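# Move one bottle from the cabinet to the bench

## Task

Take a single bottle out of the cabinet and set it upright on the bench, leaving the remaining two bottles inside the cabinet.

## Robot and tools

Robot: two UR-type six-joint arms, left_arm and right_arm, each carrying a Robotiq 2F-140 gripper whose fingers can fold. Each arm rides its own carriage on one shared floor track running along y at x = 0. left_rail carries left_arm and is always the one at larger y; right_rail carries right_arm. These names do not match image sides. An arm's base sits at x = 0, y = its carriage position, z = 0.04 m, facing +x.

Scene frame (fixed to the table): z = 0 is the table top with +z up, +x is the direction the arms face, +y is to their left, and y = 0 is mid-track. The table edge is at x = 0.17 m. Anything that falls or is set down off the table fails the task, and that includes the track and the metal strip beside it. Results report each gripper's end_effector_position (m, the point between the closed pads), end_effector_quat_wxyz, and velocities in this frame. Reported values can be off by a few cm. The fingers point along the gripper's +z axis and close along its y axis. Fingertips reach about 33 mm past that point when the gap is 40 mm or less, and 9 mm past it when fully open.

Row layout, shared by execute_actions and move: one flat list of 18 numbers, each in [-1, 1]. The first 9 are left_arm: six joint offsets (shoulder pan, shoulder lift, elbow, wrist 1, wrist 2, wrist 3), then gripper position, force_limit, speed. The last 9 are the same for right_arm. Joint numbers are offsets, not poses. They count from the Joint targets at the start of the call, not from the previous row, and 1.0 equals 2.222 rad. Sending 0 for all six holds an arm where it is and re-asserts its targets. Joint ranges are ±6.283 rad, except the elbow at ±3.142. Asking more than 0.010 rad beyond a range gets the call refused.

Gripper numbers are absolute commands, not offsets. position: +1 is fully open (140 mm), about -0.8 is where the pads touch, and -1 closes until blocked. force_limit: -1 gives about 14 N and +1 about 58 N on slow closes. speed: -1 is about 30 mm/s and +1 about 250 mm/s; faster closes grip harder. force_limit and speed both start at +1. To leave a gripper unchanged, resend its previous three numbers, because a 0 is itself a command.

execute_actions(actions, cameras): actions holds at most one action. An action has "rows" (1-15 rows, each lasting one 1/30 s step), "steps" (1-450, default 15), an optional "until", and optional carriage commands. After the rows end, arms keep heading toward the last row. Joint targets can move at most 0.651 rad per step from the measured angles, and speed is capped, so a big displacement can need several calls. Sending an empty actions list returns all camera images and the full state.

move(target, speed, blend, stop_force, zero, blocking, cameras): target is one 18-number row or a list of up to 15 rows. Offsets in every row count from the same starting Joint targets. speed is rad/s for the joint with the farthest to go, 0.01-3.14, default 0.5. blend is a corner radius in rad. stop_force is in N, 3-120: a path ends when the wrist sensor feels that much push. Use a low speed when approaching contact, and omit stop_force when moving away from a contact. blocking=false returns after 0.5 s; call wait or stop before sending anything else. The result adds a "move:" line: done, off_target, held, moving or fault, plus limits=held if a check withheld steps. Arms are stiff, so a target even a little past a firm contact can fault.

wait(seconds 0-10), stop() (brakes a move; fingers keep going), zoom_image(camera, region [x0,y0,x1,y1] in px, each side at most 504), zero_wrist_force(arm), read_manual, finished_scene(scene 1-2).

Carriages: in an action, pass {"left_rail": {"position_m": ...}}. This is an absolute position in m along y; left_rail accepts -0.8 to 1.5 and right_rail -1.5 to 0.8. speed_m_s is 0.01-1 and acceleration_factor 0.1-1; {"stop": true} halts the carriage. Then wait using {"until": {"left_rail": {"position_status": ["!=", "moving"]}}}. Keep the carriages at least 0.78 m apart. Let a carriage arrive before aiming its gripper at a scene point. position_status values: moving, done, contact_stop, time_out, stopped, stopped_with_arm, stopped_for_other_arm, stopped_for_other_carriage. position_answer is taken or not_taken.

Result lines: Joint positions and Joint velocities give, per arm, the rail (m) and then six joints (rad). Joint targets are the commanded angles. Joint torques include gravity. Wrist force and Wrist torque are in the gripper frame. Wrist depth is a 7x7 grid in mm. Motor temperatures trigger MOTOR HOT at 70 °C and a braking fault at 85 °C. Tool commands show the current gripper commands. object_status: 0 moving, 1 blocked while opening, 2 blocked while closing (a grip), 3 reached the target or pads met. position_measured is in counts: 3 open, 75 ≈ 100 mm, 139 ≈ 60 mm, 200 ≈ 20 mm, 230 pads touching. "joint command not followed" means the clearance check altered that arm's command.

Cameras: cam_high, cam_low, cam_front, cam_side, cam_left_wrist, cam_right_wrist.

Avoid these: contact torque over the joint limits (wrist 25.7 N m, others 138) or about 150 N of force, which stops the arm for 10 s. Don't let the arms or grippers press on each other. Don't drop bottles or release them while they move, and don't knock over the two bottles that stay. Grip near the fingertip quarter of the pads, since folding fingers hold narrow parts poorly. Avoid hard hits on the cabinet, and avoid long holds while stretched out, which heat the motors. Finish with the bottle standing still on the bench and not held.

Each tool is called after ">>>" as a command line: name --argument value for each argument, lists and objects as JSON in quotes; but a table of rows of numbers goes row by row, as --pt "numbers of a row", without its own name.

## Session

>>> execute_actions --actions '[]'

Scene clock: 0.00 s.
left_arm: end_effector_position=(+0.3456, +1.0716, +0.5800) position_measured=3 object_status=3 end_effector_quat_wxyz=(+0.000, +0.000, +1.000, +0.000) | right_arm: end_effector_position=(+0.3456, -1.1144, +0.5800) position_measured=3 object_status=3 end_effector_quat_wxyz=(+0.000, +0.000, +1.000, +0.000)
Joint positions: left_arm=[1.044 -0.316 -1.725 0.971 -0.816 -1.571 -0.316] | right_arm=[-1.142 -0.316 -1.725 0.971 -0.816 -1.571 -0.316]
Joint velocities: within noise
Joint torques (N m): no reading
Motor temperatures (°C): left_arm=[37 34 36 43 40 46] | right_arm=[30 32 35 45 42 45]
Wrist force (N): no reading
Wrist torque (N m): no reading
Wrist force, peak (N): no reading
Wrist depth (mm): cam_left_wrist=[- - - - - - 649 / - - - - - - - / - - - - - - - / - 124 - - - 132 - / - 108 724 - - 122 98 / 91 796 808 - - - 93 / 1668 1668 1690 1748 1784 1647 -] | cam_right_wrist=[- - 672 - - 662 665 / - 729 - - 725 - - / 1786 - 731 736 747 - - / 1534 134 - 751 - - 736 / - 127 - 820 - 133 105 / - 118 865 842 820 - - / - 1954 2017 1969 1954 1895 -]
Joint targets: left_arm=[1.044 -0.316 -1.725 0.971 -0.816 -1.571 -0.316] | right_arm=[-1.142 -0.316 -1.725 0.971 -0.816 -1.571 -0.316]
Tool commands: left_gripper/position=+1.0 left_gripper/force_limit=+1.0 left_gripper/speed=+1.0 right_gripper/position=+1.0 right_gripper/force_limit=+1.0 right_gripper/speed=+1.0
left_rail: position_m=1.044 position_status=done
right_rail: position_m=-1.142 position_status=done

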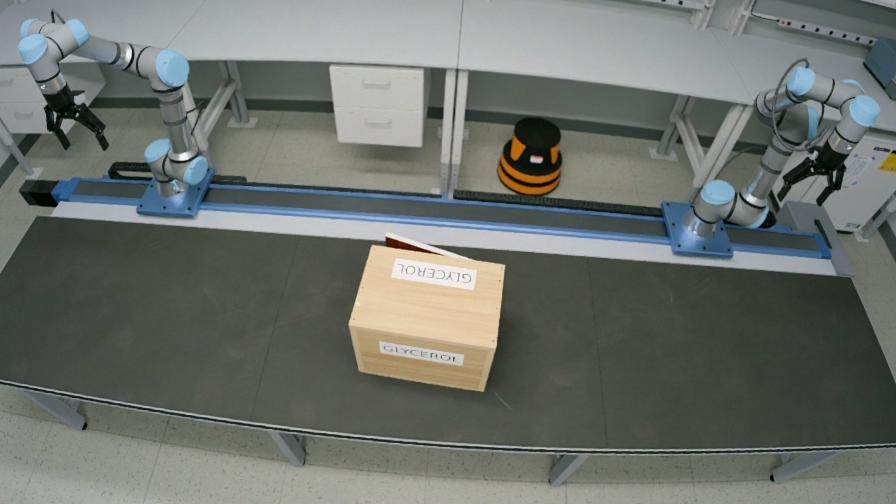

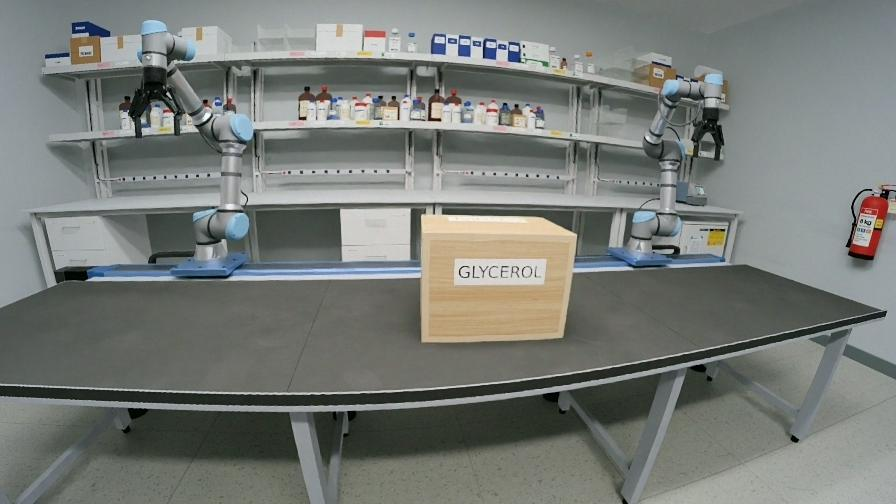

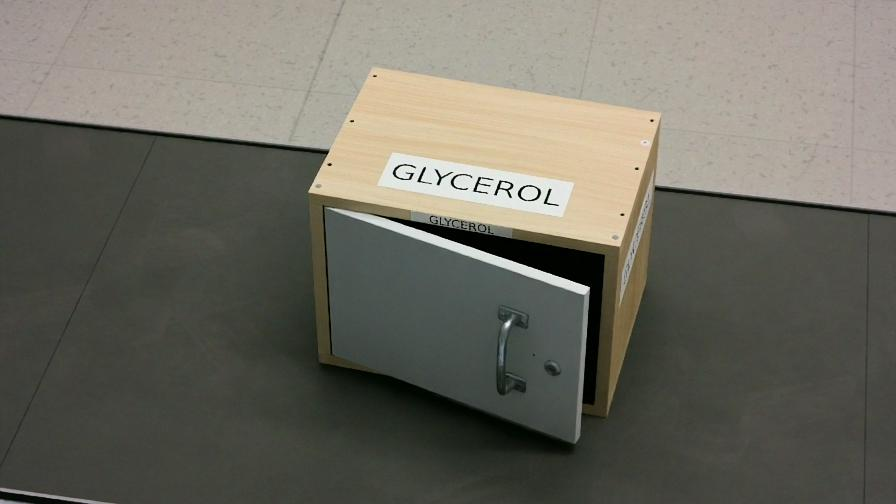

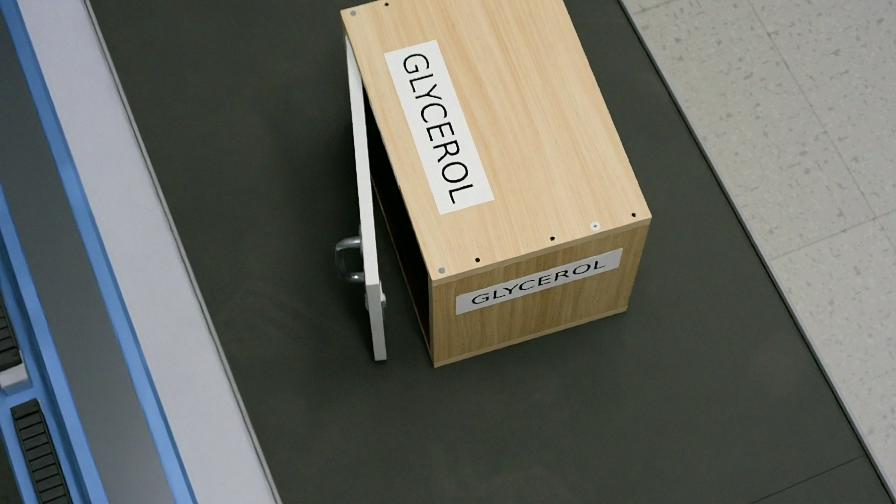

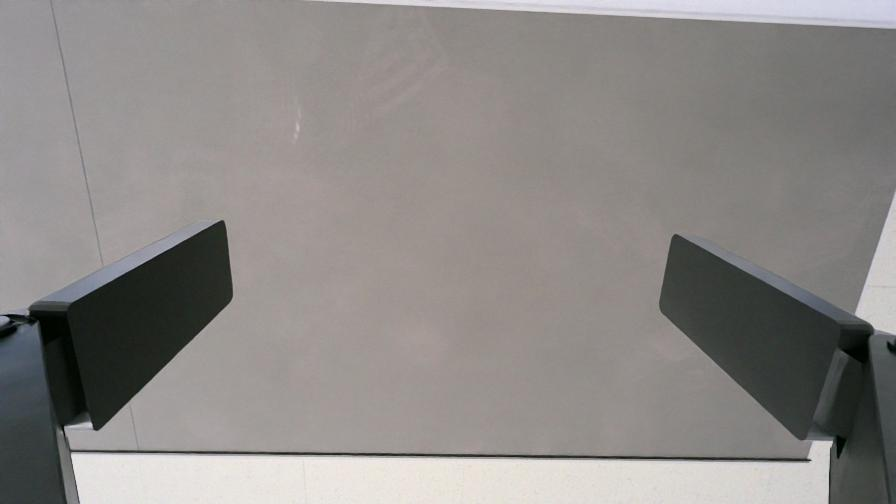

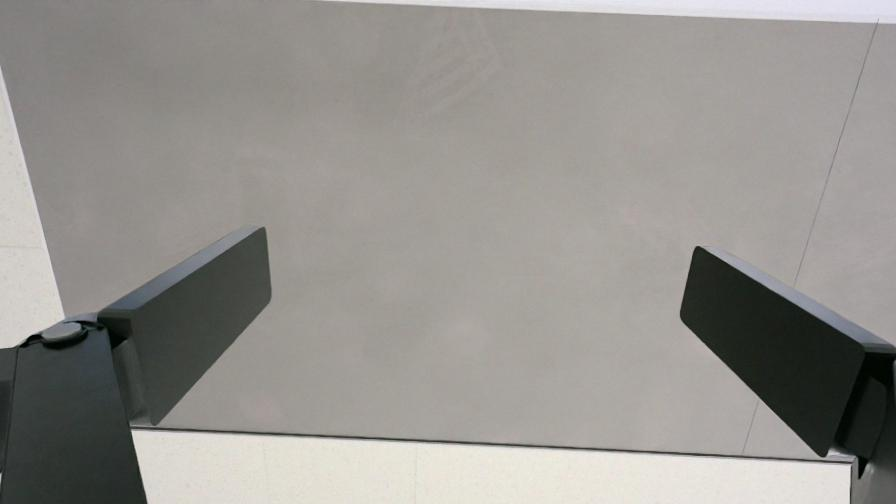

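>>> execute_actions --actions '[{"right_rail":{"position_m":-0.336},"steps":200,"until":{"right_rail":{"position_status":["!=","moving"]}}}]'

>>> move --target '[0,0,0,0,0,0,1,1,1,0.18,0.0272,0.2132,-0.2408,0,0.18,-1,-0.9,-0.5]' --speed 0.8 --cameras '["cam_right_wrist"]'

Scene clock: 2.97 s.
left_arm: end_effector_position=(+0.3456, +1.0716, +0.5800) position_measured=3 object_status=3 end_effector_quat_wxyz=(+0.000, +0.000, +1.000, +0.000) | right_arm: end_effector_position=(+0.3456, -0.3088, +0.5800) position_measured=3 object_status=3 end_effector_quat_wxyz=(+0.000, +0.000, +1.000, +0.000)
Joint positions: left_arm=[1.044 -0.316 -1.725 0.971 -0.816 -1.571 -0.316] | right_arm=[-0.336 -0.316 -1.725 0.971 -0.816 -1.571 -0.316]
Joint torques (N m): left_arm=[0.73 -13.32 -20.48 -2.48 0.05 0] | right_arm=[0.01 -11.74 -19.75 -2.9 0.35 0.27]
Wrist force (N): left_arm=[0.0 0.1 -0.1] | right_arm=[-0.1 0.4 -0.1]
Wrist torque (N m): left_arm=[0.01 0.01 0.00] | right_arm=[0.08 0.02 0.00]
Wrist force, peak (N): left_arm=[0.3 0.6 0.0] | right_arm=[0.1 1.5 0.0]
Wrist depth (mm): cam_left_wrist=[615 - 647 - - 664 664 / - - - - - - - / - - - - - - - / - 124 - 762 - 131 - / - 109 - 722 - 122 98 / 91 791 - - - - 93 / 1647 1647 1961 1658 1460 1724 -] | cam_right_wrist=[- 656 717 - 667 - 645 / - - - - 708 742 - / - - 774 - 740 695 681 / - 136 769 751 562 717 - / - 127 - 789 462 133 111 / - 96 - 854 497 493 - / - 1969 1985 1924 523 523 -]
Joint targets: left_arm=[1.044 -0.316 -1.725 0.971 -0.816 -1.571 -0.316] | right_arm=[-0.336 -0.316 -1.725 0.971 -0.816 -1.571 -0.316]
Tool commands: left_gripper/position=+1.0 left_gripper/force_limit=+1.0 left_gripper/speed=+1.0 right_gripper/position=+1.0 right_gripper/force_limit=+1.0 right_gripper/speed=+1.0
left_rail: position_m=1.044 position_status=done
right_rail: position_m=-0.336 position_status=done

Scene clock: 4.90 s.
left_arm: end_effector_position=(+0.3456, +1.0716, +0.5800) position_measured=3 object_status=3 end_effector_quat_wxyz=(+0.000, +0.000, +1.000, +0.000) | right_arm: end_effector_position=(+0.4300, -0.1660, +0.4004) position_measured=232 object_status=3 end_effector_quat_wxyz=(+0.000, +0.000, +1.000, +0.000)
Joint positions: left_arm=[1.044 -0.316 -1.725 0.971 -0.816 -1.571 -0.316] | right_arm=[-0.336 0.084 -1.665 1.444 -1.351 -1.571 0.084]
Joint torques (N m): left_arm=[1.54 -12.04 -20.07 -2.54 -0.32 -0.06] | right_arm=[6.13 -6.48 -13.5 -4.63 0.37 1.9]
Wrist force (N): left_arm=[0.3 0.1 -0.1] | right_arm=[0.3 0.5 -0.6]
Wrist torque (N m): left_arm=[0.02 -0.07 0.00] | right_arm=[0.05 -0.08 -0.05]
Wrist force, peak (N): left_arm=[-0.3 0.5 -0.2] | right_arm=[-0.3 2.1 1.7]
Wrist depth (mm): cam_left_wrist=[- - - - - 630 664 / - - - 691 - - 691 / - - - - - - - / - 124 - - - 130 - / - 109 - - - 122 98 / 91 - 749 - 818 - 93 / 1596 1702 1724 1702 1809 1736 -] | cam_right_wrist=[- 510 480 486 487 - - / 528 514 - 526 - 537 - / 550 - - 521 529 529 542 / 583 - - 245 250 253 251 / 633 - 85 97 97 259 259 / - - 74 - - - 275 / - - - - - - 287]
Joint targets: left_arm=[1.044 -0.316 -1.725 0.971 -0.816 -1.571 -0.316] | right_arm=[-0.336 0.084 -1.665 1.444 -1.351 -1.571 0.084]
left_rail: position_m=1.044 position_status=done
right_rail: position_m=-0.336 position_status=done
move: done
Images, in order (width x height): cam_right_wrist 896x504.

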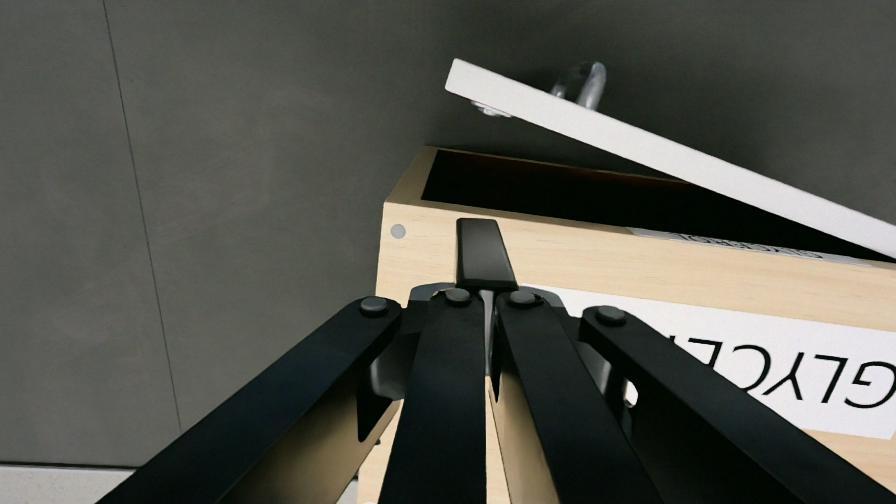

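>>> move --pt "0 0 0 0 0 0 1 1 1 0.0056 -0.0248 0.0214 0.0033 0 0.0056 -1 -0.9 -0.5" --pt "0 0 0 0 0 0 1 1 1 0.0056 -0.0329 0.1839 -0.151 0 0.0056 -1 -0.9 -0.5" --speed '[0.3,0.3]' --stop_force 8 --cameras '["cam_right_wrist"]'

Scene clock: 8.67 s.
left_arm: end_effector_position=(+0.3456, +1.0716, +0.5800) position_measured=3 object_status=3 end_effector_quat_wxyz=(+0.000, +0.000, +1.000, +0.000) | right_arm: end_effector_position=(+0.4041, -0.1630, +0.2656) position_measured=232 object_status=3 end_effector_quat_wxyz=(+0.000, +0.000, +1.000, +0.000)
Joint positions: left_arm=[1.044 -0.316 -1.725 0.971 -0.816 -1.571 -0.316] | right_arm=[-0.336 0.096 -1.738 1.853 -1.687 -1.571 0.096]
Joint torques (N m): left_arm=[0.36 -12.13 -20.63 -2.43 -0.12 -0.11] | right_arm=[4.57 -29.96 -14.28 -4.78 -0.03 1.65]
Wrist force (N): left_arm=[0.0 0.5 -0.2] | right_arm=[0.6 0.6 -0.2]
Wrist torque (N m): left_arm=[0.11 -0.01 -0.01] | right_arm=[0.08 -0.15 -0.04]
Wrist force, peak (N): left_arm=[0.4 0.4 -0.1] | right_arm=[1.5 0.9 -1.2]
Wrist depth (mm): cam_left_wrist=[- - - - 642 647 615 / - - - - - - - / - - - 714 - - - / - 123 - - - 131 - / - 109 - - - 122 98 / 91 - - - - - 93 / 1658 1647 1736 1702 1903 1668 -] | cam_right_wrist=[369 368 370 367 366 363 366 / 394 - - 378 380 - 382 / 409 405 - - - 189 - / - 427 430 163 413 126 - / - - 86 98 100 422 - / 485 - 74 - - - 363 / - - - - - - -]
Joint targets: left_arm=[1.044 -0.316 -1.725 0.971 -0.816 -1.571 -0.316] | right_arm=[-0.336 0.096 -1.738 1.853 -1.687 -1.571 0.096]
left_rail: position_m=1.044 position_status=done
right_rail: position_m=-0.336 position_status=done
move: done
Images, in order (width x height): cam_right_wrist 896x504.

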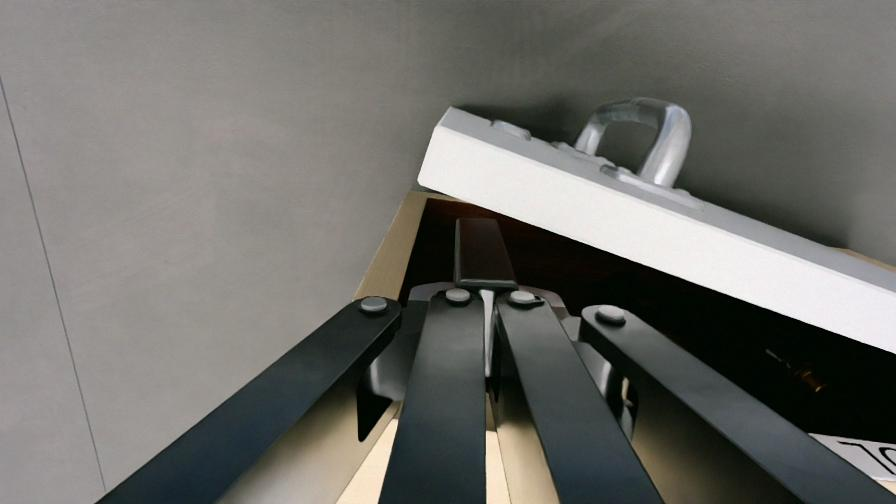

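>>> move --pt "0 0 0 0 0 0 1 1 1 0.0684 -0.0275 0.0217 0.0058 0 0.2041 -1 -0.9 -0.5" --pt "0 0 0 0 0 0 1 1 1 0.2065 -0.0399 0.031 0.0089 0 0.4967 -1 -0.9 -0.5" --pt "0 0 0 0 0 0 1 1 1 0.3352 0.0365 -0.0313 -0.0051 0 0.7847 -1 -0.9 -0.5" --pt "0 0 0 0 0 0 1 1 1 0.4121 0.1449 -0.1437 -0.0012 0 1.0 -1 -0.9 -0.5" --pt "0 0 0 0 0 0 1 1 1 0.4473 0.2687 -0.3066 0.0379 0 1.0 -1 -0.9 -0.5" --pt "0 0 0 0 0 0 1 1 1 0.3909 0.3136 -0.3741 0.0604 0 1.0 -1 -0.9 -0.5" --pt "0 0 0 0 0 0 1 1 1 0.3631 0.356 -0.4413 0.0853 0 1.0 -1 -0.9 -0.5" --speed '[0.4,0.5,0.5,0.4,0.3,0.2,0.2]' --blend '[0.1,0.1,0.1,0.05,0.05,0.04,0]' --stop_force 22 --cameras '["cam_high","cam_side","cam_front"]'

Scene clock: 17.97 s.
left_arm: end_effector_position=(+0.3456, +1.0716, +0.5800) position_measured=3 object_status=3 end_effector_quat_wxyz=(+0.000, +0.000, +1.000, +0.000) | right_arm: end_effector_position=(+0.3531, +0.3272, +0.2656) position_measured=232 object_status=3 end_effector_quat_wxyz=(+0.000, +0.650, +0.760, +0.000)
Joint positions: left_arm=[1.044 -0.316 -1.725 0.971 -0.816 -1.571 -0.316] | right_arm=[-0.336 0.903 -0.947 0.872 -1.497 -1.571 2.318]
Joint torques (N m): left_arm=[0.87 -12.85 -20.53 -2.43 -0.18 -0.41] | right_arm=[-10.75 -38.51 -38.59 -2.27 -1.68 1.52]
Wrist force (N): left_arm=[0.1 0.4 0.0] | right_arm=[-1.0 -5.6 -0.1]
Wrist torque (N m): left_arm=[0.08 -0.03 0.00] | right_arm=[0.12 0.06 -0.17]
Wrist force, peak (N): left_arm=[0.4 0.6 -0.3] | right_arm=[-0.4 -7.7 -1.5]
Wrist depth (mm): cam_left_wrist=[606 - - - - 680 667 / - - 634 646 - 691 - / 694 - - - - - - / 702 124 - - - 131 - / - 109 - 751 - 122 98 / 91 - - 774 - - 93 / 1586 1616 1702 1658 1724 1772 -] | cam_right_wrist=[365 385 373 171 362 364 366 / 382 402 380 - - 379 377 / 405 423 - - 400 416 - / 425 445 422 121 128 - - / - 475 86 96 97 - 465 / 479 - 74 - - - 470 / - - - - - - -]
Joint targets: left_arm=[1.044 -0.316 -1.725 0.971 -0.816 -1.571 -0.316] | right_arm=[-0.336 0.903 -0.947 0.872 -1.497 -1.571 2.318]
left_rail: position_m=1.044 position_status=done
right_rail: position_m=-0.336 position_status=done
move: done
Images, in order (width x height): cam_high 896x504, cam_front 896x504, cam_side 896x504.

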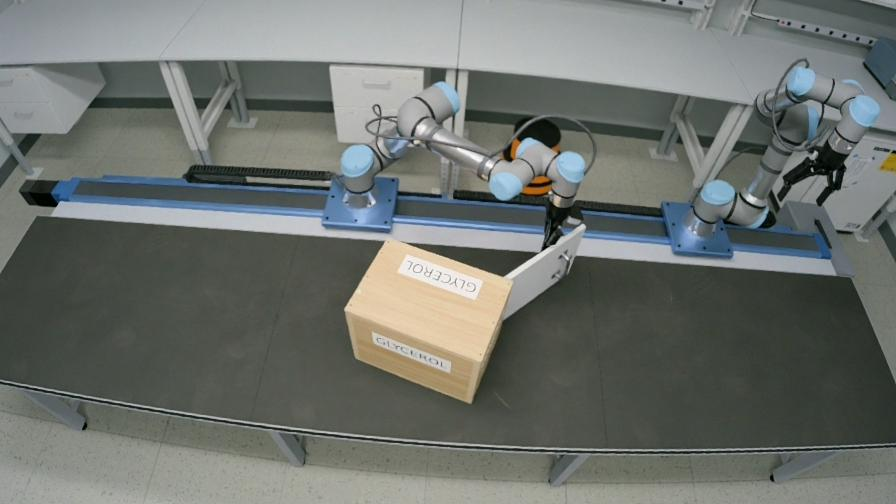

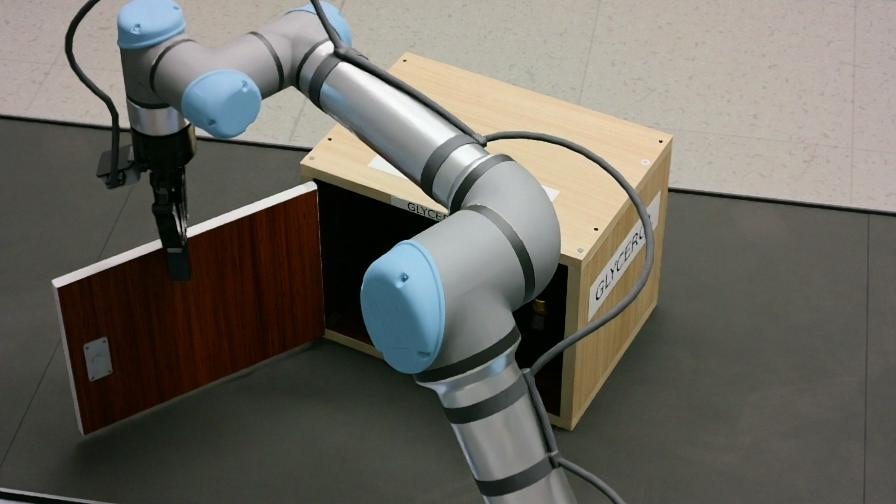

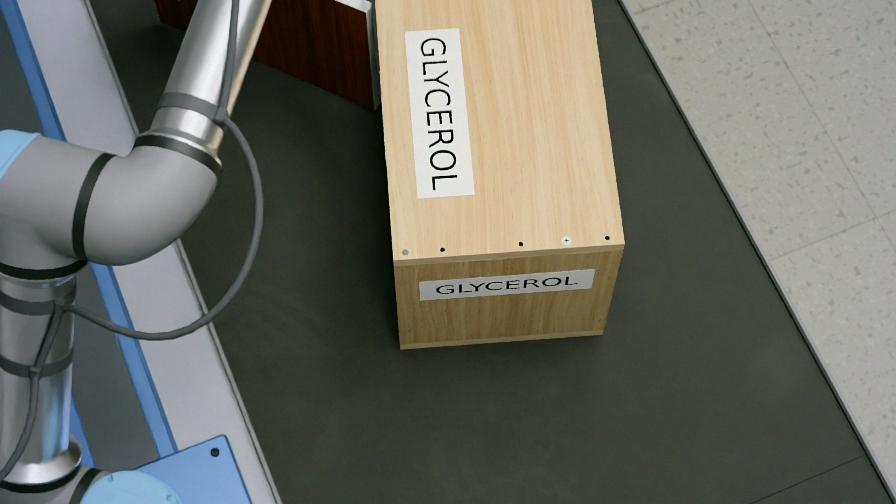

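>>> move --pt "0 0 0 0 0 0 1 1 1 0 -0.2939 0.1026 0.1922 0 -0.1 -1 -0.9 -0.5" --pt "0 0 0 0 0 0 1 1 1 -0.4064 -0.2939 0.1026 0.1922 0 -1.0 -1 -0.9 -0.5" --speed '[0.7,1.0]' --blend '[0.15,0]'

>>> execute_actions --actions '[{"left_rail":{"position_m":1.3},"right_rail":{"position_m":0.42},"rows":[[0,0,0,0,0,0,1,1,1,0,0,0,0,0,0,1,-0.9,-0.5]],"steps":240,"until":{"right_rail":{"position_status":["!=","moving"]},"left_rail":{"position_status":["!=","moving"]}}}]' --cameras '["cam_high","cam_side","cam_front","cam_right_wrist"]'

Scene clock: 22.17 s.
left_arm: end_effector_position=(+0.3456, +1.0716, +0.5800) position_measured=3 object_status=3 end_effector_quat_wxyz=(+0.000, +0.000, +1.000, +0.000) | right_arm: end_effector_position=(+0.4312, -0.2026, +0.5040) position_measured=232 object_status=3 end_effector_quat_wxyz=(-0.001, +0.048, +0.999, +0.000)
Joint positions: left_arm=[1.044 -0.316 -1.725 0.971 -0.816 -1.571 -0.316] | right_arm=[-0.336 0 -1.6 1.1 -1.07 -1.571 0.097]
Joint torques (N m): left_arm=[0.2 -13.04 -20.02 -2.52 -0.16 -0.41] | right_arm=[-4.94 -34.03 -14.19 -0.46 1.96 -1.25]
Wrist force (N): left_arm=[0.1 0.4 -0.2] | right_arm=[0.4 0.7 -0.1]
Wrist torque (N m): left_arm=[0.08 -0.01 0.00] | right_arm=[0.10 -0.07 0.04]
Wrist force, peak (N): left_arm=[0.4 0.5 -0.1] | right_arm=[-0.8 -6.2 -1.3]
Wrist depth (mm): cam_left_wrist=[625 - - - - - 664 / - 615 - 682 - - - / - - - - - - - / - 124 - - - 151 - / - 108 - - - 122 98 / 91 - - - - - 93 / 1690 1713 1668 1760 1736 - -] | cam_right_wrist=[584 - 591 - 580 584 583 / - 641 - - - - 616 / - 658 670 357 342 343 - / - 658 676 146 359 358 354 / 731 - 86 94 97 378 372 / - - 74 - - - 399 / - - - - - - 416]
Joint targets: left_arm=[1.044 -0.316 -1.725 0.971 -0.816 -1.571 -0.316] | right_arm=[-0.336 0.000 -1.600 1.100 -1.070 -1.571 0.096]
left_rail: position_m=1.044 position_status=done
right_rail: position_m=-0.336 position_status=done
move: done

Scene clock: 24.67 s.
left_arm: end_effector_position=(+0.3456, +1.3272, +0.5800) position_measured=3 object_status=3 end_effector_quat_wxyz=(+0.000, +0.000, +1.000, +0.000) | right_arm: end_effector_position=(+0.4312, +0.5534, +0.5040) position_measured=3 object_status=3 end_effector_quat_wxyz=(-0.001, +0.048, +0.999, +0.000)
Joint positions: left_arm=[1.3 -0.316 -1.725 0.971 -0.816 -1.571 -0.316] | right_arm=[0.42 0 -1.6 1.1 -1.07 -1.571 0.096]
Joint torques (N m): left_arm=[1.22 -12.19 -20.57 -2.24 -0.04 -0.38] | right_arm=[-0.22 -28.84 -12.7 -1.19 0.1 -1.22]
Wrist force (N): left_arm=[0.2 0.2 -0.1] | right_arm=[0.2 0.5 -0.2]
Wrist torque (N m): left_arm=[0.05 -0.06 0.00] | right_arm=[0.04 -0.04 0.04]
Wrist force, peak (N): left_arm=[-0.4 -1.3 -0.1] | right_arm=[0.8 1.4 -0.6]
Wrist depth (mm): cam_left_wrist=[- - - - 661 625 1291 / 654 - - - - 718 1374 / - - 702 687 - 712 1435 / - 123 - - - 151 1511 / - 108 - - - 122 98 / 91 - - - - - 93 / 1606 1760 1748 1658 1724 1702 -] | cam_right_wrist=[593 - - 591 - 633 - / 635 - 606 567 - 610 - / 640 562 - - - 630 - / - 136 - 717 - - - / - 127 - - - 133 105 / - 104 - 802 - 769 - / - 1866 1852 1852 1812 1825 -]
Joint targets: left_arm=[1.300 -0.316 -1.725 0.971 -0.816 -1.571 -0.316] | right_arm=[0.420 0.000 -1.600 1.100 -1.070 -1.571 0.096]
left_rail: position_m=1.300 position_status=done
right_rail: position_m=0.420 position_status=done
Images, in order (width x height): cam_high 896x504, cam_front 896x504, cam_side 896x504, cam_right_wrist 896x504.

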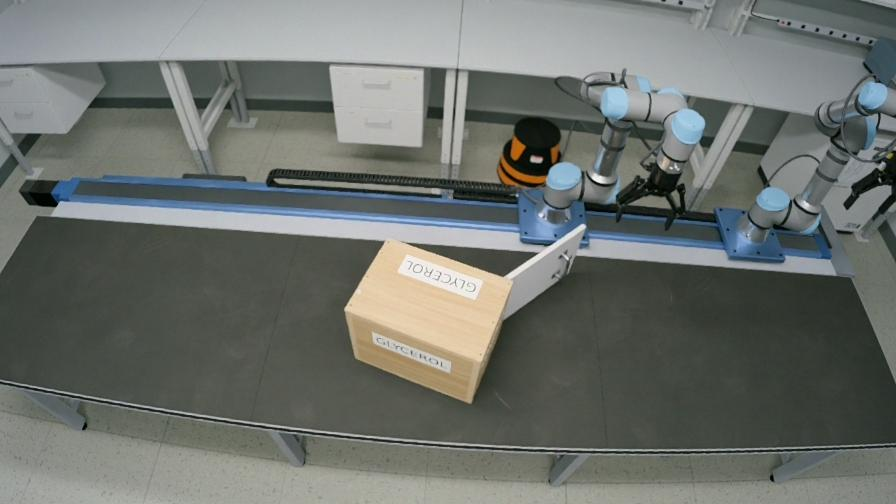

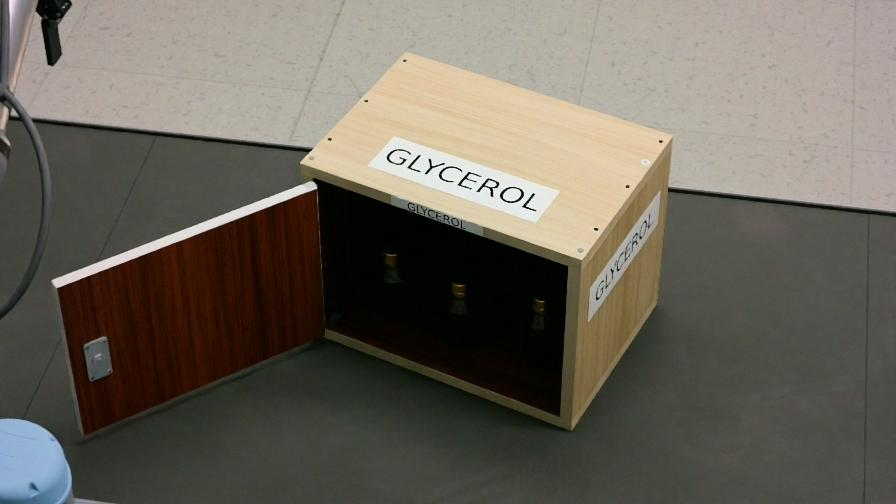

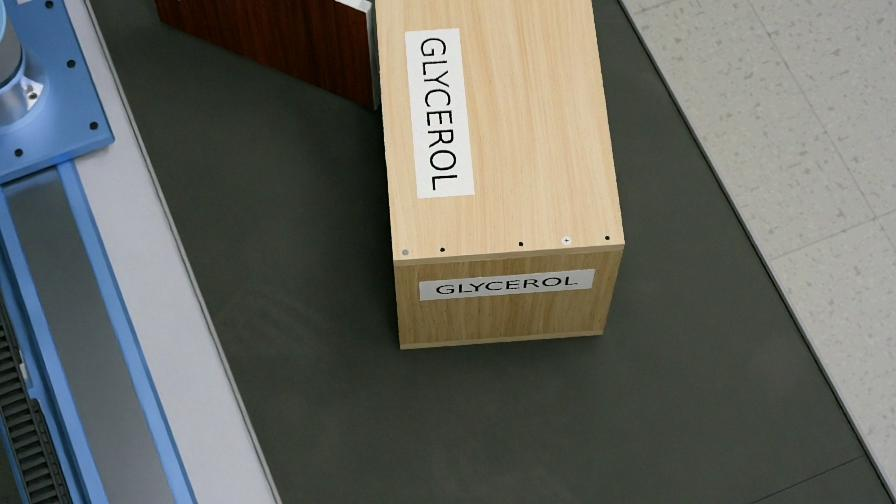

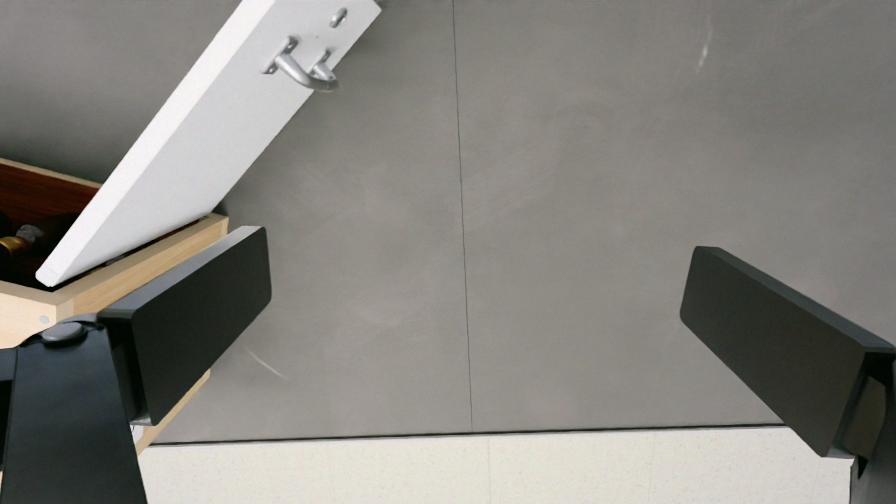

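>>> move --pt "0 0 0 0 0 0 1 1 1 -0.8006 0 0 0 0 0 0.3 -0.9 -0.3" --pt "0 0 0 0 0 0 1 1 1 -0.8006 0.1695 0.5031 0.3562 0.7911 -0.3616 0.3 -0.9 -0.3" --speed '[0.9,0.8]' --blend '[0.2,0]' --cameras '["cam_front","cam_side","cam_high","cam_right_wrist"]'

Scene clock: 30.07 s.
left_arm: end_effector_position=(+0.3456, +1.3272, +0.5800) position_measured=3 object_status=3 end_effector_quat_wxyz=(+0.000, +0.000, +1.000, +0.000) | right_arm: end_effector_position=(+0.3601, +0.0001, +0.1600) position_measured=91 object_status=3 end_effector_quat_wxyz=(+0.115, +0.738, -0.130, +0.653)
Joint positions: left_arm=[1.3 -0.316 -1.725 0.971 -0.816 -1.571 -0.316] | right_arm=[0.42 -1.779 -1.223 2.218 -0.279 0.187 -0.707]
Joint torques (N m): left_arm=[0.72 -12.29 -21.41 -2.17 0 -0.59] | right_arm=[-6.29 -12.62 -1.38 4.06 0.69 -1.47]
Wrist force (N): left_arm=[0.0 0.3 0.0] | right_arm=[-2.2 -0.2 0.1]
Wrist torque (N m): left_arm=[0.06 -0.01 -0.01] | right_arm=[-0.40 0.45 0.32]
Wrist force, peak (N): left_arm=[0.1 0.5 -0.1] | right_arm=[-4.1 -1.0 0.4]
Wrist depth (mm): cam_left_wrist=[- - - - 642 651 1304 / - - - - - - 1367 / - - - - - - 1452 / 710 123 718 - - 142 1494 / - 108 - - - 122 98 / 91 - - 788 - - 93 / 1616 1748 1713 1713 1702 1713 -] | cam_right_wrist=[281 403 445 443 439 257 199 / 282 407 473 475 462 253 207 / 286 384 510 504 431 251 834 / 288 340 286 494 323 245 583 / - 93 304 355 336 105 457 / - - 289 300 303 - - / - - 260 281 274 - -]
Joint targets: left_arm=[1.300 -0.316 -1.725 0.971 -0.816 -1.571 -0.316] | right_arm=[0.420 -1.779 -1.223 2.218 -0.279 0.187 -0.707]
left_rail: position_m=1.300 position_status=done
right_rail: position_m=0.420 position_status=done
move: done
Images, in order (width x height): cam_high 896x504, cam_front 896x504, cam_side 896x504, cam_right_wrist 896x504.

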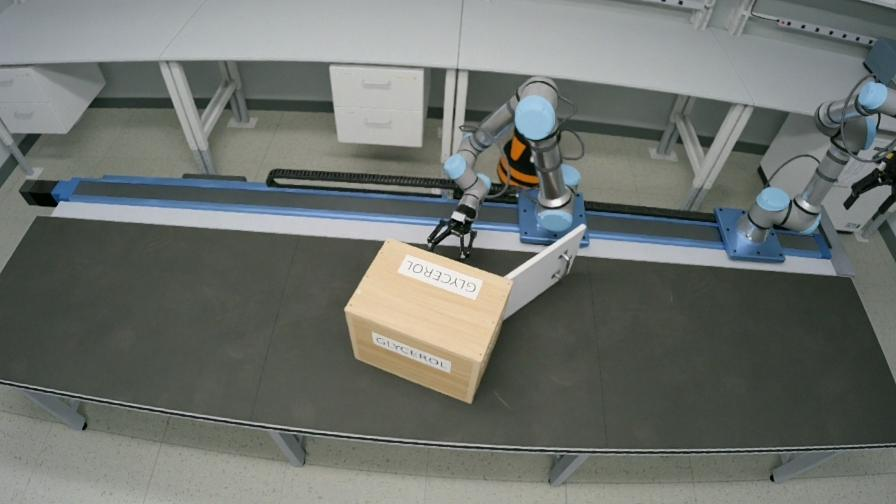

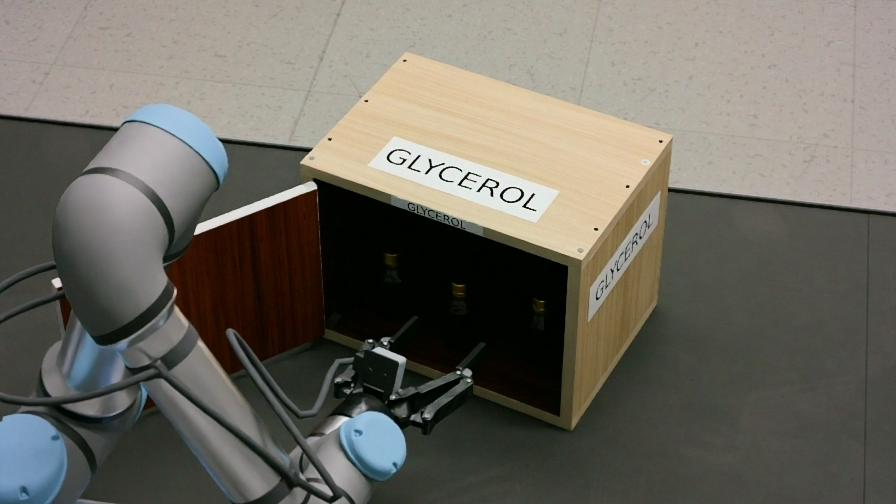

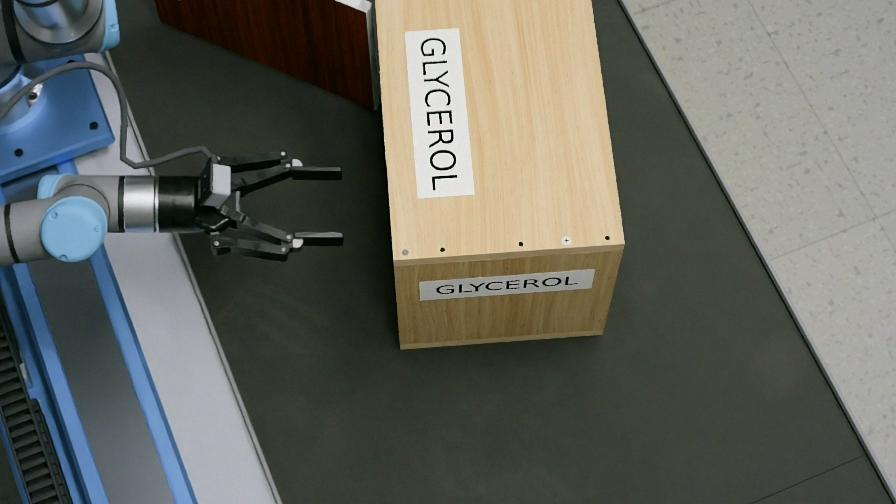

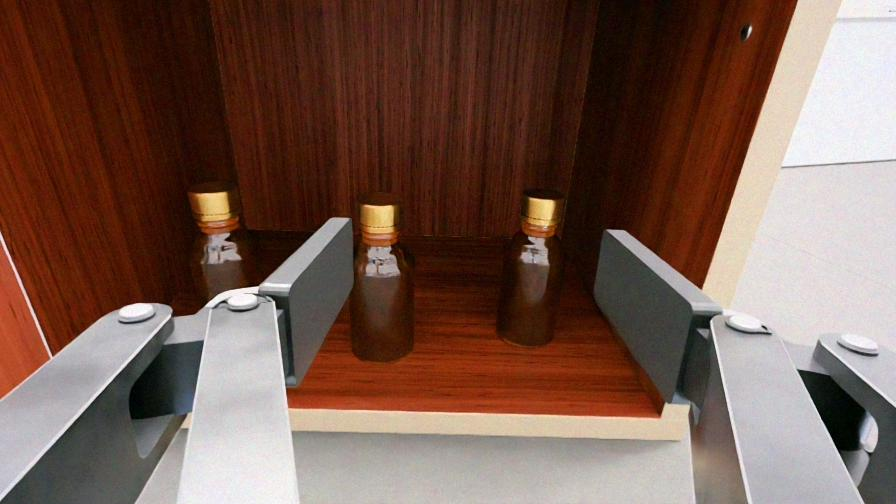

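>>> move --target '[0,0,0,0,0,0,1,1,1,0.1121,0.0416,0.0882,-0.3115,0.0998,0.1887,0.3,-0.9,-0.3]' --speed 0.4 --cameras '["cam_right_wrist"]'

Scene clock: 33.60 s.
left_arm: end_effector_position=(+0.3456, +1.3272, +0.5800) position_measured=3 object_status=3 end_effector_quat_wxyz=(+0.000, +0.000, +1.000, +0.000) | right_arm: end_effector_position=(+0.4340, +0.0583, +0.0781) position_measured=91 object_status=3 end_effector_quat_wxyz=(+0.115, +0.738, -0.131, +0.652)
Joint positions: left_arm=[1.3 -0.316 -1.725 0.971 -0.816 -1.571 -0.316] | right_arm=[0.42 -1.53 -1.131 2.414 -0.971 0.409 -0.288]
Joint torques (N m): left_arm=[1.01 -13.07 -21.66 -2 0.08 -0.29] | right_arm=[7.55 -12.34 4.37 -2.06 1.56 1.59]
Wrist force (N): left_arm=[0.1 0.1 -0.3] | right_arm=[-3.0 0.0 0.5]
Wrist torque (N m): left_arm=[0.03 -0.01 0.00] | right_arm=[-0.31 0.62 0.25]
Wrist force, peak (N): left_arm=[0.4 0.5 0.3] | right_arm=[-3.3 -0.4 0.6]
Wrist depth (mm): cam_left_wrist=[- - - - - - 1298 / - - - - - - 1338 / 682 - - 720 700 - 1452 / 696 123 - - - 142 1477 / - 108 - - - 122 98 / 96 783 798 - - - 93 / 1626 1658 1690 1647 1736 1713 -] | cam_right_wrist=[181 259 390 399 401 390 266 / 191 262 234 425 424 324 264 / 192 264 228 440 439 246 262 / 195 259 231 284 234 259 261 / - 94 205 231 223 105 243 / - - 204 204 205 - - / - - 173 174 177 - -]
Joint targets: left_arm=[1.300 -0.316 -1.725 0.971 -0.816 -1.571 -0.316] | right_arm=[0.420 -1.530 -1.131 2.414 -0.971 0.409 -0.288]
left_rail: position_m=1.300 position_status=done
right_rail: position_m=0.420 position_status=done
move: done
Images, in order (width x height): cam_right_wrist 896x504.

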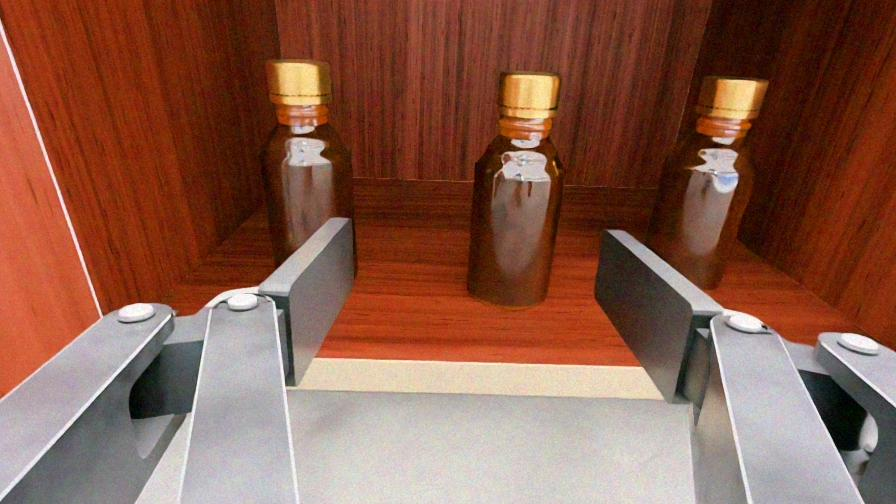

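>>> move --pt "0 0 0 0 0 0 1 1 1 0.0446 0.0345 -0.0656 0.0058 0.0425 0.0284 0.3 -0.9 -0.3" --pt "0 0 0 0 0 0 1 1 1 0.1006 0.0551 -0.1133 0.0123 0.0972 0.0525 0.3 -0.9 -0.3" --speed '[0.2,0.15]' --blend '[0.01,0]' --stop_force 6 --cameras '["cam_right_wrist"]'

Scene clock: 37.13 s.
left_arm: end_effector_position=(+0.3456, +1.3272, +0.5800) position_measured=3 object_status=3 end_effector_quat_wxyz=(+0.000, +0.000, +1.000, +0.000) | right_arm: end_effector_position=(+0.5142, -0.0027, +0.0679) position_measured=91 object_status=3 end_effector_quat_wxyz=(+0.115, +0.738, -0.130, +0.652)
Joint positions: left_arm=[1.3 -0.316 -1.725 0.971 -0.816 -1.571 -0.316] | right_arm=[0.42 -1.306 -1.008 2.162 -0.943 0.625 -0.171]
Joint torques (N m): left_arm=[1.37 -11.73 -22.42 -1.98 -0.13 -0.3] | right_arm=[6.52 -21.23 -21.51 1.78 1.87 1.72]
Wrist force (N): left_arm=[-0.2 0.1 0.1] | right_arm=[-2.4 -0.5 0.1]
Wrist torque (N m): left_arm=[0.03 0.05 0.00] | right_arm=[-0.48 0.45 0.23]
Wrist force, peak (N): left_arm=[0.3 0.6 -0.2] | right_arm=[-3.3 0.2 0.4]
Wrist depth (mm): cam_left_wrist=[- - - - - - 1298 / - - 631 - - - 1374 / - 683 - - - - 1412 / - 124 - - - 142 1485 / - 108 - - - 122 98 / 91 - - - - - 93 / 1690 1637 1760 1760 1724 1724 -] | cam_right_wrist=[222 301 309 306 310 306 217 / - 320 327 114 329 330 142 / 129 324 347 - 352 344 149 / 132 148 148 - 271 166 195 / - 94 189 - 205 105 194 / - - 161 - 172 107 - / - - 140 142 143 - -]
Joint targets: left_arm=[1.300 -0.316 -1.725 0.971 -0.816 -1.571 -0.316] | right_arm=[0.420 -1.306 -1.008 2.162 -0.943 0.625 -0.171]
left_rail: position_m=1.300 position_status=done
right_rail: position_m=0.420 position_status=done
move: done
Images, in order (width x height): cam_right_wrist 896x504.

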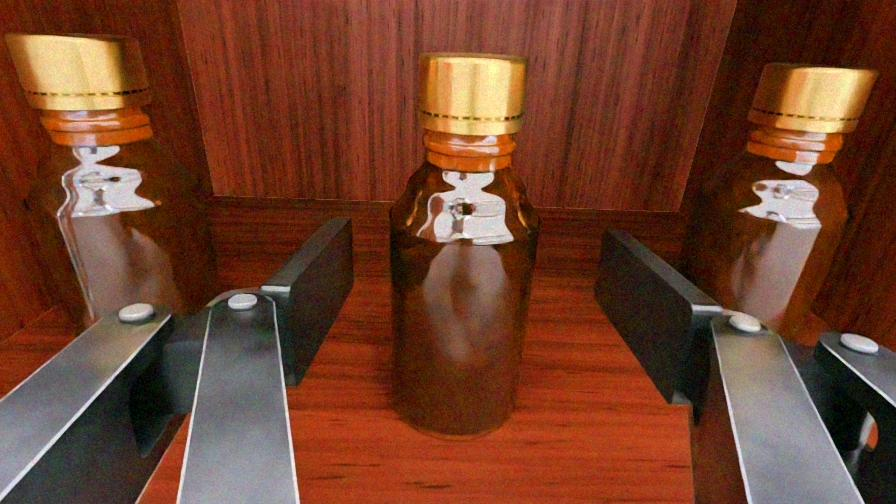

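>>> move --target '[0,0,0,0,0,0,1,1,1,-0.0022,-0.0044,0.0105,-0.0055,-0.0021,-0.0008,0.3,-0.9,-0.3]' --speed 0.1

>>> execute_actions --actions '[{"rows":[[0,0,0,0,0,0,1,1,1,0,0,0,0,0,0,-1,-0.3,-1]],"steps":80}]' --cameras '["cam_right_wrist"]'

Scene clock: 38.43 s.
left_arm: end_effector_position=(+0.3456, +1.3272, +0.5800) position_measured=3 object_status=3 end_effector_quat_wxyz=(+0.000, +0.000, +1.000, +0.000) | right_arm: end_effector_position=(+0.5104, +0.0043, +0.0680) position_measured=91 object_status=3 end_effector_quat_wxyz=(+0.115, +0.738, -0.130, +0.652)
Joint positions: left_arm=[1.3 -0.316 -1.725 0.971 -0.816 -1.571 -0.316] | right_arm=[0.42 -1.311 -1.018 2.186 -0.956 0.62 -0.173]
Joint torques (N m): left_arm=[1.57 -12.14 -22.79 -1.84 -0.18 -0.32] | right_arm=[-6.7 -44.51 1.88 -2.84 -2.24 -1.35]
Wrist force (N): left_arm=[-0.1 0.1 0.1] | right_arm=[-2.2 -0.1 0.2]
Wrist torque (N m): left_arm=[0.03 0.02 0.00] | right_arm=[-0.40 0.40 0.31]
Wrist force, peak (N): left_arm=[0.4 0.5 -0.1] | right_arm=[-2.8 -0.3 0.1]
Wrist depth (mm): cam_left_wrist=[- - - - - - 1304 / - - - - - - 1345 / - - - - - 710 1420 / 710 123 - - 736 151 1477 / - 108 - - - 122 98 / 96 - 886 805 - - 93 / 1606 1679 1748 1724 1679 1736 -] | cam_right_wrist=[215 307 313 315 316 311 224 / 130 312 336 120 336 332 147 / 133 145 353 130 361 351 153 / 141 146 246 129 271 162 159 / - 94 190 - 205 105 200 / - - 167 164 172 107 - / - - 141 142 143 - -]
Joint targets: left_arm=[1.300 -0.316 -1.725 0.971 -0.816 -1.571 -0.316] | right_arm=[0.420 -1.311 -1.018 2.186 -0.956 0.620 -0.173]
left_rail: position_m=1.300 position_status=done
right_rail: position_m=0.420 position_status=done
move: done

Scene clock: 41.30 s.
left_arm: end_effector_position=(+0.3456, +1.3272, +0.5800) position_measured=3 object_status=3 end_effector_quat_wxyz=(+0.000, +0.000, +1.000, +0.000) | right_arm: end_effector_position=(+0.5104, +0.0044, +0.0680) position_measured=162 object_status=2 end_effector_quat_wxyz=(+0.115, +0.738, -0.130, +0.652)
Joint positions: left_arm=[1.3 -0.316 -1.725 0.971 -0.816 -1.571 -0.316] | right_arm=[0.42 -1.311 -1.018 2.186 -0.956 0.62 -0.173]
Joint torques (N m): left_arm=[1.33 -12.05 -21.46 -1.79 -0.04 -0.36] | right_arm=[-4.55 -43.46 -6.13 -2.66 1.58 -1.29]
Wrist force (N): left_arm=[0.2 0.1 0.1] | right_arm=[-1.0 -1.4 -1.7]
Wrist torque (N m): left_arm=[0.03 -0.03 -0.01] | right_arm=[-0.44 0.41 0.36]
Wrist force, peak (N): left_arm=[0.3 0.6 0.0] | right_arm=[-2.3 -1.4 -1.4]
Wrist depth (mm): cam_left_wrist=[- - - - - 642 1304 / - - - - - 698 1367 / - - - - - - 1435 / - 124 - - - 142 1511 / - 108 - 767 788 122 98 / 91 - - - - - 93 / 1784 1658 1736 1690 1586 1797 -] | cam_right_wrist=[214 305 313 310 315 312 224 / 131 312 334 118 336 333 147 / 133 149 353 130 361 352 202 / 199 150 291 - 276 175 202 / 192 148 90 141 114 166 209 / - - - 162 159 - 188 / - - - 142 143 - -]
Joint targets: left_arm=[1.300 -0.316 -1.725 0.971 -0.816 -1.571 -0.316] | right_arm=[0.420 -1.311 -1.018 2.186 -0.956 0.620 -0.173]
left_rail: position_m=1.300 position_status=done
right_rail: position_m=0.420 position_status=done
Images, in order (width x height): cam_right_wrist 896x504.

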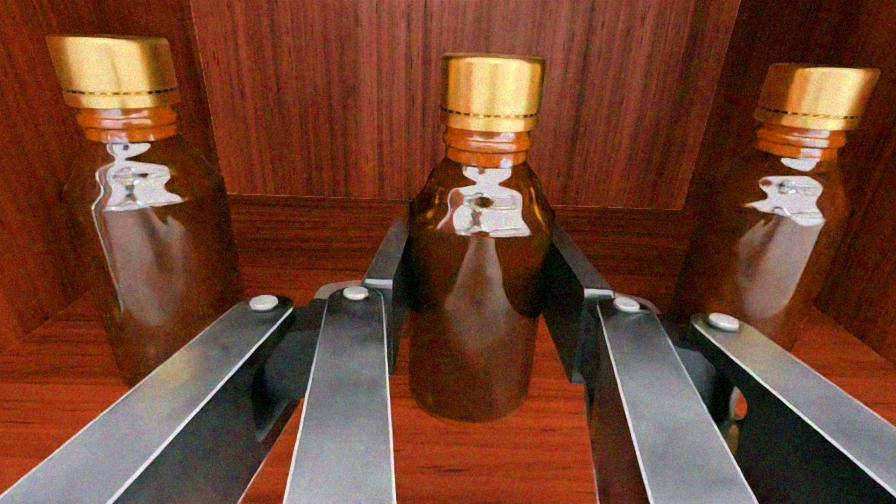

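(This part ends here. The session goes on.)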